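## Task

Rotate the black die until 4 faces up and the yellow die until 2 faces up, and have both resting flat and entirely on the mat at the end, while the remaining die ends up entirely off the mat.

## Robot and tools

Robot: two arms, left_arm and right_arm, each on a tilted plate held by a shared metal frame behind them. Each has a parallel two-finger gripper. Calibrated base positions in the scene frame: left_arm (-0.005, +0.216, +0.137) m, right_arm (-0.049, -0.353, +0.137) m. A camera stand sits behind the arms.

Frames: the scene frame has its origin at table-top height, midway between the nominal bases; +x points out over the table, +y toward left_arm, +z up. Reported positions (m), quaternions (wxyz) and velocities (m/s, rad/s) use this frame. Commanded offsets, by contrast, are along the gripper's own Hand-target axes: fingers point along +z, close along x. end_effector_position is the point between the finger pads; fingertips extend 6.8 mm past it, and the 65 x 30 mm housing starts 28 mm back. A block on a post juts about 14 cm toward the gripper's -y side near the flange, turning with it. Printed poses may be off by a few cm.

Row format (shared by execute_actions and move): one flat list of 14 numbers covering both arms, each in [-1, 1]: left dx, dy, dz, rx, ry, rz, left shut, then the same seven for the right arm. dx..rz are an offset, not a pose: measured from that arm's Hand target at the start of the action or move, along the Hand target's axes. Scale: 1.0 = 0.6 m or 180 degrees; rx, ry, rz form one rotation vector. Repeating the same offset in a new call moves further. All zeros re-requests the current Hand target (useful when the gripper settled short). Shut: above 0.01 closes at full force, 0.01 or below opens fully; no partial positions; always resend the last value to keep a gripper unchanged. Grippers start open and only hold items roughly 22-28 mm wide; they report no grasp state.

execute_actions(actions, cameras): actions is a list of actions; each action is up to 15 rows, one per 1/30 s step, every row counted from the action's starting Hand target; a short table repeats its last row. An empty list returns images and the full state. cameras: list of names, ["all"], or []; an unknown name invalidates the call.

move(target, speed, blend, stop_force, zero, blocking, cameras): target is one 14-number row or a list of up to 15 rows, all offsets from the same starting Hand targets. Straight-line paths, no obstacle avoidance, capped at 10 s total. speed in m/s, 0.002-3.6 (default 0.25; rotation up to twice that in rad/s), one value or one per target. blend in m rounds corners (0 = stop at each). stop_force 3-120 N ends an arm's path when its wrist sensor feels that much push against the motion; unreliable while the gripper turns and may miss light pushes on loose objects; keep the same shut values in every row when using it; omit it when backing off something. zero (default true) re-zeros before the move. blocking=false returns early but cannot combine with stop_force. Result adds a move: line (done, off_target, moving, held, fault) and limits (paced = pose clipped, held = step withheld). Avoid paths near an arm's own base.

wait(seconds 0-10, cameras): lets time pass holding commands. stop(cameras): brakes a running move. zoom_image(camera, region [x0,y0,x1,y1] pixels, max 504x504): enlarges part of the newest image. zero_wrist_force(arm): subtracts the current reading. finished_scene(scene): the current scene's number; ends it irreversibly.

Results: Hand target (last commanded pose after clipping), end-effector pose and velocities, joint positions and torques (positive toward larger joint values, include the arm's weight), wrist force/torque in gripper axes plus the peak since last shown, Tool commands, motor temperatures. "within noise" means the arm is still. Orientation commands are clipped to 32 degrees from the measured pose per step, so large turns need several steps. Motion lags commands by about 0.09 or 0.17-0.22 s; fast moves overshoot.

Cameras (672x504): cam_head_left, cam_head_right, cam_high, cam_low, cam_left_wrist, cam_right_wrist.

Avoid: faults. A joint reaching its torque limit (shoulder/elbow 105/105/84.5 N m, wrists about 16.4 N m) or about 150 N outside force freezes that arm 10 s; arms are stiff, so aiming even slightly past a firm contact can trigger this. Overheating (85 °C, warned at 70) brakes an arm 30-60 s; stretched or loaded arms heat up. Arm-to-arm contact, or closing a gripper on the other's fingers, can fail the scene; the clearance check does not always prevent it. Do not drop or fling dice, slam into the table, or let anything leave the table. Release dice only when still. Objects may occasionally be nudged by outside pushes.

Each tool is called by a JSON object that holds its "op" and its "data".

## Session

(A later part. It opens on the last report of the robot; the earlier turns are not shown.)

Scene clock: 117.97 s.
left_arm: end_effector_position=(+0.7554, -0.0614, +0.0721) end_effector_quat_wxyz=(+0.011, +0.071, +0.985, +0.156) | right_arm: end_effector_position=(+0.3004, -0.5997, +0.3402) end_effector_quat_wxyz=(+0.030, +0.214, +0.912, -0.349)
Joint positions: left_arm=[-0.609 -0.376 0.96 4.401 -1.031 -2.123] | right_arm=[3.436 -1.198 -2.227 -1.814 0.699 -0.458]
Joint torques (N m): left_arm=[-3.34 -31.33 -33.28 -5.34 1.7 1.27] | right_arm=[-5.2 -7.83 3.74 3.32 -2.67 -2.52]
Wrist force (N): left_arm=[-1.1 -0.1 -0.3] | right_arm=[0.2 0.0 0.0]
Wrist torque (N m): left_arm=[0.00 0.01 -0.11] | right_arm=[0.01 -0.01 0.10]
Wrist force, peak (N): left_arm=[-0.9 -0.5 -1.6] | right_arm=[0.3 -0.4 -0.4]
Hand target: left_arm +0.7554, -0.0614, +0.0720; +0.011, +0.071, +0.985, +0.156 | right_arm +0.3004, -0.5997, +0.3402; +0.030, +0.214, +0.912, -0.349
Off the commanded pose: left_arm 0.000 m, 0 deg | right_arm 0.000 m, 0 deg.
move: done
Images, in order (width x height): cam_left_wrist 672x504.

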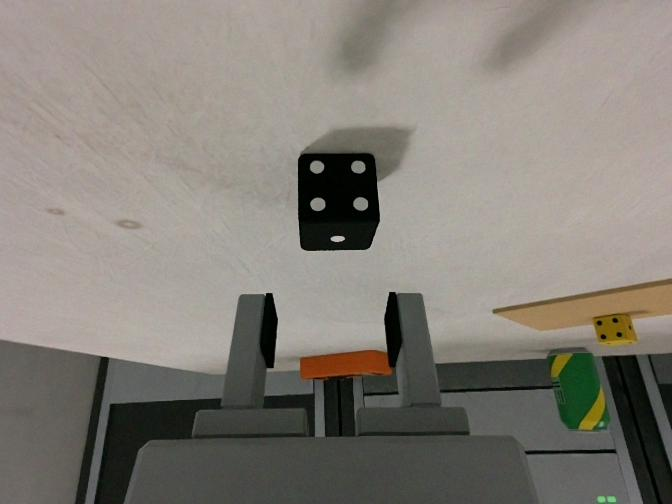

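{"op": "move", "data": {"target": [[0.0038, 0.0045, 0.045, 0, 0, 0, 0, 0, 0, 0, 0, 0, 0, 0], [0.0038, 0.0060, 0.0747, 0, 0, 0, 0, 0, 0, 0, 0, 0, 0, 0]], "speed": [0.09, 0.04], "stop_force": 8, "cameras": ["cam_left_wrist"]}}

{"op": "zoom_image", "data": {"camera": "cam_left_wrist", "region": [260, 240, 400, 390]}}

Scene clock: 121.13 s.
left_arm: end_effector_position=(+0.7556, -0.0440, +0.0305) end_effector_quat_wxyz=(+0.011, +0.071, +0.985, +0.156) | right_arm: end_effector_position=(+0.3004, -0.5997, +0.3402) end_effector_quat_wxyz=(+0.030, +0.214, +0.912, -0.349)
Joint positions: left_arm=[-0.578 -0.338 0.99 4.315 -1.023 -2.089] | right_arm=[3.436 -1.198 -2.227 -1.814 0.699 -0.458]
Joint torques (N m): left_arm=[-5.91 -31.75 -5.57 -5.47 2.01 1.78] | right_arm=[-6.23 -8.13 4.76 3.51 -2.58 -2.13]
Wrist force (N): left_arm=[-0.9 0.3 -0.5] | right_arm=[0.1 -0.3 -0.4]
Wrist torque (N m): left_arm=[0.02 -0.01 -0.11] | right_arm=[-0.02 -0.02 0.10]
Wrist force, peak (N): left_arm=[-0.9 0.0 -1.0] | right_arm=[0.1 -0.4 -0.4]
Hand target: left_arm +0.7556, -0.0440, +0.0305; +0.011, +0.071, +0.985, +0.156 | right_arm +0.3004, -0.5997, +0.3402; +0.030, +0.214, +0.912, -0.349
Off the commanded pose: left_arm 0.000 m, 0 deg | right_arm 0.000 m, 0 deg.
move: done
Images, in order (width x height): cam_left_wrist 672x504.

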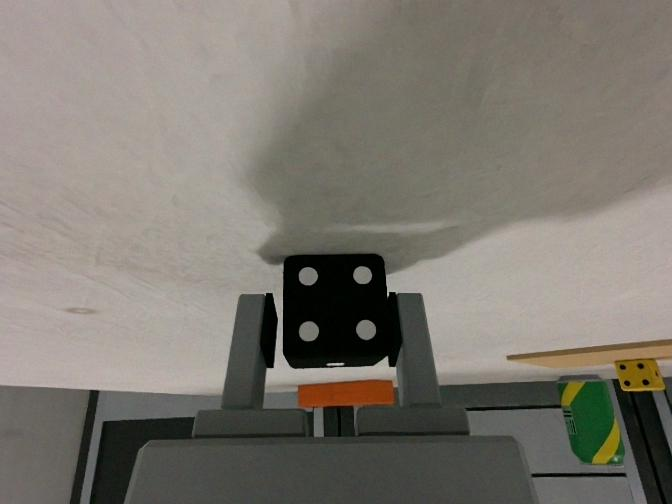

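Scaled by 3.360 from the camera's 672x504 image, which has a finer 960x720 frame.

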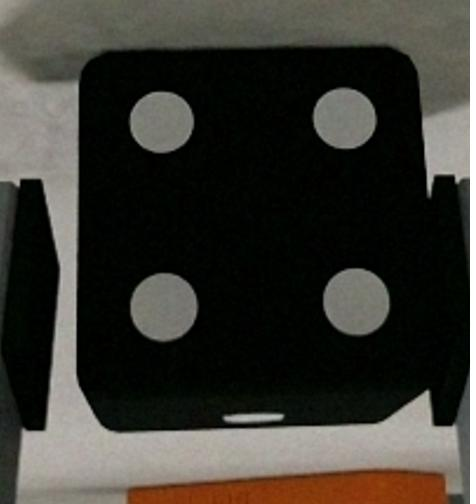

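{"op": "move", "data": {"target": [[0.002,0.0038,0.0012,0,0,0,0,0,0,0,0,0,0,0],[0.002,0.0038,0.0012,0,0,0,1,0,0,0,0,0,0,0],[0.002,0.0347,-0.0939,0,0,0,1,0,0,0,0,0,0,0],[0.1825,0.2133,-0.1752,0.2148,0.0269,0.3839,1,0,0,0,0,0,0,0],[0.3682,0.3585,0.056,0.2181,0.3514,0.7206,1,0,0,0,0,0,0,0]], "speed": [0.05,0.05,0.15,0.5,0.5], "blend": [0,0,0.02,0.06,0], "cameras": ["cam_left_wrist"]}}

Scene clock: 133.53 s.
left_arm: end_effector_position=(+0.5679, +0.2004, +0.0650) end_effector_quat_wxyz=(-0.547, +0.782, +0.243, -0.170) | right_arm: end_effector_position=(+0.3004, -0.5997, +0.3402) end_effector_quat_wxyz=(+0.030, +0.214, +0.912, -0.349)
Joint positions: left_arm=[-0.424 -0.484 1.226 5.354 -0.987 -0.113] | right_arm=[3.436 -1.198 -2.227 -1.814 0.699 -0.458]
Joint torques (N m): left_arm=[-28.44 -26.61 -0.94 2.7 1.11 2.01] | right_arm=[-6.3 -7.79 3.91 3.31 -2.47 -2.34]
Wrist force (N): left_arm=[-2.1 -1.2 0.5] | right_arm=[0.0 -0.2 -0.5]
Wrist torque (N m): left_arm=[0.06 0.25 0.13] | right_arm=[-0.01 -0.01 0.10]
Wrist force, peak (N): left_arm=[-2.5 -1.1 0.9] | right_arm=[0.3 -0.3 -0.6]
Hand target: left_arm +0.5679, +0.2005, +0.0650; -0.548, +0.782, +0.243, -0.170 | right_arm +0.3004, -0.5997, +0.3402; +0.030, +0.214, +0.912, -0.349
Off the commanded pose: left_arm 0.000 m, 0 deg | right_arm 0.000 m, 0 deg.
move: done
Images, in order (width x height): cam_left_wrist 672x504.

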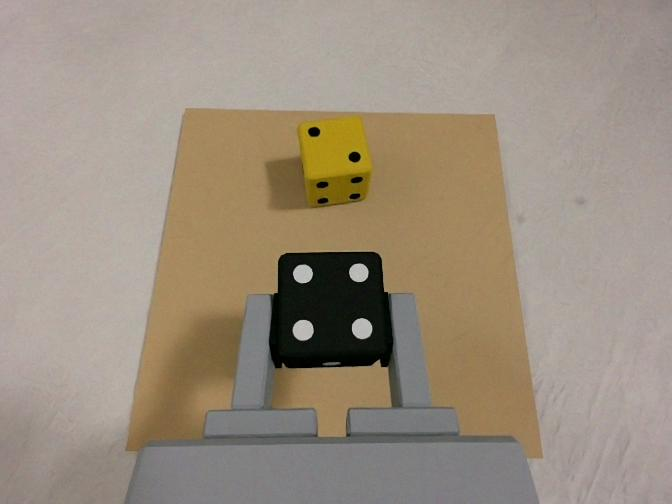

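{"op": "move", "data": {"target": [0, 0.0407, 0.0148, 0, 0, 0, 1, 0, 0, 0, 0, 0, 0, 0], "speed": 0.1}}

{"op": "move", "data": {"target": [0, 0.0439, 0.016, 0, 0, 0, 1, 0, 0, 0, 0, 0, 0, 0], "speed": 0.014, "stop_force": 5, "cameras": ["cam_left_wrist"]}}

Scene clock: 135.47 s.
left_arm: end_effector_position=(+0.5679, +0.2004, +0.0391) end_effector_quat_wxyz=(-0.548, +0.782, +0.243, -0.170) | right_arm: end_effector_position=(+0.3004, -0.5997, +0.3402) end_effector_quat_wxyz=(+0.030, +0.214, +0.912, -0.349)
Joint positions: left_arm=[-0.413 -0.441 1.214 5.322 -0.977 -0.111] | right_arm=[3.436 -1.198 -2.227 -1.814 0.699 -0.458]
Joint torques (N m): left_arm=[-3.99 -26.51 -27.56 -1.97 1.43 2] | right_arm=[-5.59 -8.3 4.07 3.38 -2.55 -2.36]
Wrist force (N): left_arm=[-2.2 -1.4 0.5] | right_arm=[0.2 -0.2 -0.1]
Wrist torque (N m): left_arm=[0.06 0.27 0.13] | right_arm=[-0.01 -0.01 0.10]
Wrist force, peak (N): left_arm=[-2.3 -1.8 0.8] | right_arm=[0.2 -0.1 -0.7]
Hand target: left_arm +0.5679, +0.2004, +0.0390; -0.548, +0.782, +0.243, -0.170 | right_arm +0.3004, -0.5997, +0.3402; +0.030, +0.214, +0.912, -0.349
Off the commanded pose: left_arm 0.000 m, 0 deg | right_arm 0.000 m, 0 deg.
move: done

Scene clock: 137.53 s.
left_arm: end_effector_position=(+0.5679, +0.2004, +0.0283) end_effector_quat_wxyz=(-0.548, +0.782, +0.243, -0.170) | right_arm: end_effector_position=(+0.3004, -0.5997, +0.3402) end_effector_quat_wxyz=(+0.030, +0.214, +0.912, -0.349)
Joint positions: left_arm=[-0.409 -0.422 1.207 5.31 -0.972 -0.11] | right_arm=[3.436 -1.198 -2.227 -1.814 0.699 -0.458]
Joint torques (N m): left_arm=[-27.65 -74.48 -1.56 1.67 -1.14 -1.17] | right_arm=[-6.19 -8.05 4.69 3.35 -2.46 -2.38]
Wrist force (N): left_arm=[-2.4 -2.7 0.3] | right_arm=[0.3 -0.2 -0.5]
Wrist torque (N m): left_arm=[0.06 0.24 0.13] | right_arm=[-0.01 -0.03 0.10]
Wrist force, peak (N): left_arm=[-3.0 -10.7 -6.7] | right_arm=[0.5 -0.3 -0.3]
Hand target: left_arm +0.5679, +0.2004, +0.0283; -0.548, +0.782, +0.243, -0.170 (not the last commanded pose) | right_arm +0.3004, -0.5997, +0.3402; +0.030, +0.214, +0.912, -0.349
Off the commanded pose: left_arm 0.017 m, 0 deg | right_arm 0.000 m, 0 deg.
move: contact (left_arm)
Images, in order (width x height): cam_left_wrist 672x504.

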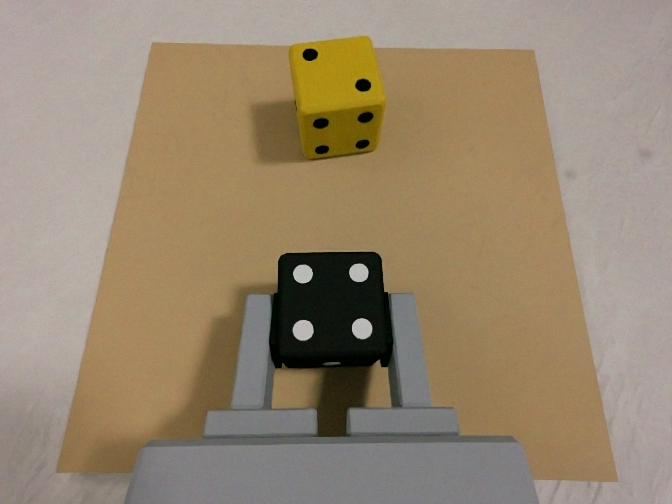

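{"op": "move", "data": {"target": [[0,0,0,0,0,0,0,0,0,0,0,0,0,0],[0,0,-0.1,0,0,0,0,0,0,0,0,0,0,0],[0,-0.0940,-0.1342,0,0,0,0,0,0,0,0,0,0,0]], "speed": [0.1,0.12,0.2], "blend": [0,0.01,0], "cameras": ["cam_left_wrist", "cam_high"]}}

{"op": "zoom_image", "data": {"camera": "cam_left_wrist", "region": [160, 60, 480, 300]}}

Scene clock: 140.03 s.
left_arm: end_effector_position=(+0.5999, +0.1540, +0.1086) end_effector_quat_wxyz=(-0.548, +0.782, +0.243, -0.170) | right_arm: end_effector_position=(+0.3004, -0.5997, +0.3402) end_effector_quat_wxyz=(+0.030, +0.214, +0.912, -0.349)
Joint positions: left_arm=[-0.478 -0.443 1.033 5.513 -1.04 -0.125] | right_arm=[3.436 -1.198 -2.227 -1.814 0.699 -0.458]
Joint torques (N m): left_arm=[-30.14 -77.04 -5.99 2.62 -1.82 -1.18] | right_arm=[-5.36 -7.86 5.74 3.39 -2.6 -2.38]
Wrist force (N): left_arm=[-2.1 -1.5 0.5] | right_arm=[0.0 0.3 -0.4]
Wrist torque (N m): left_arm=[0.06 0.27 0.14] | right_arm=[0.04 0.00 0.10]
Wrist force, peak (N): left_arm=[-2.5 -3.1 0.6] | right_arm=[0.2 -0.2 -0.7]
Hand target: left_arm +0.5999, +0.1540, +0.1089; -0.548, +0.782, +0.243, -0.170 | right_arm +0.3004, -0.5997, +0.3402; +0.030, +0.214, +0.912, -0.349
Off the commanded pose: left_arm 0.000 m, 0 deg | right_arm 0.000 m, 0 deg.
move: done
Images, in order (width x height): cam_high 672x504, cam_left_wrist 672x504.

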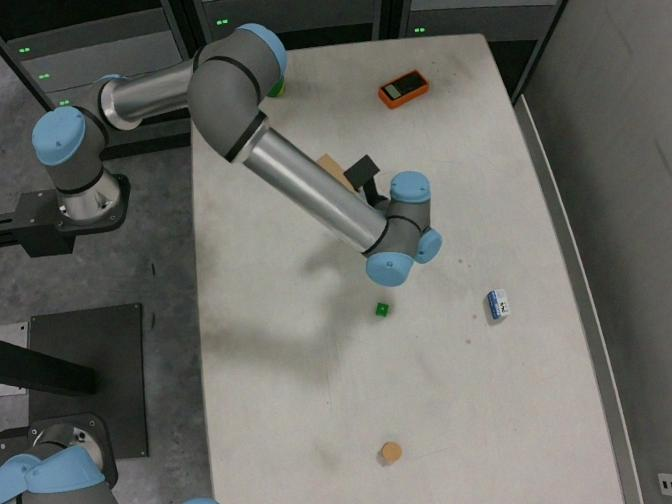

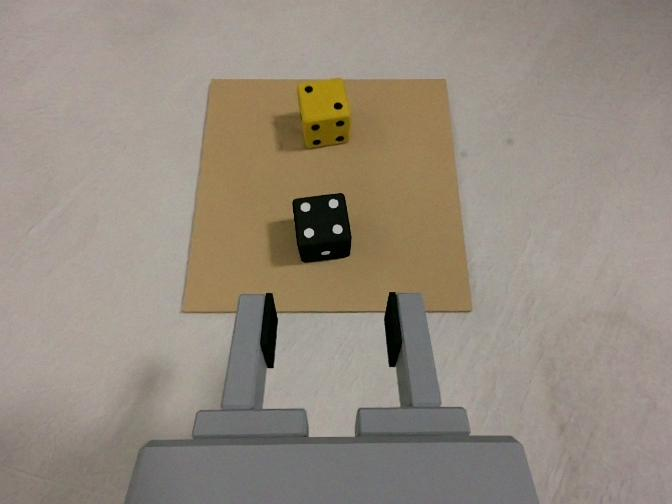

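Scaled by 1.575 from the camera's 672x504 image, which has a finer 960x720 frame.

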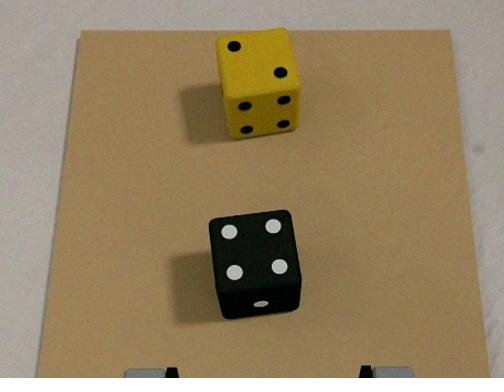

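{"op": "finished_scene", "data": {"scene": 2}}

The scene is finished: the task was done.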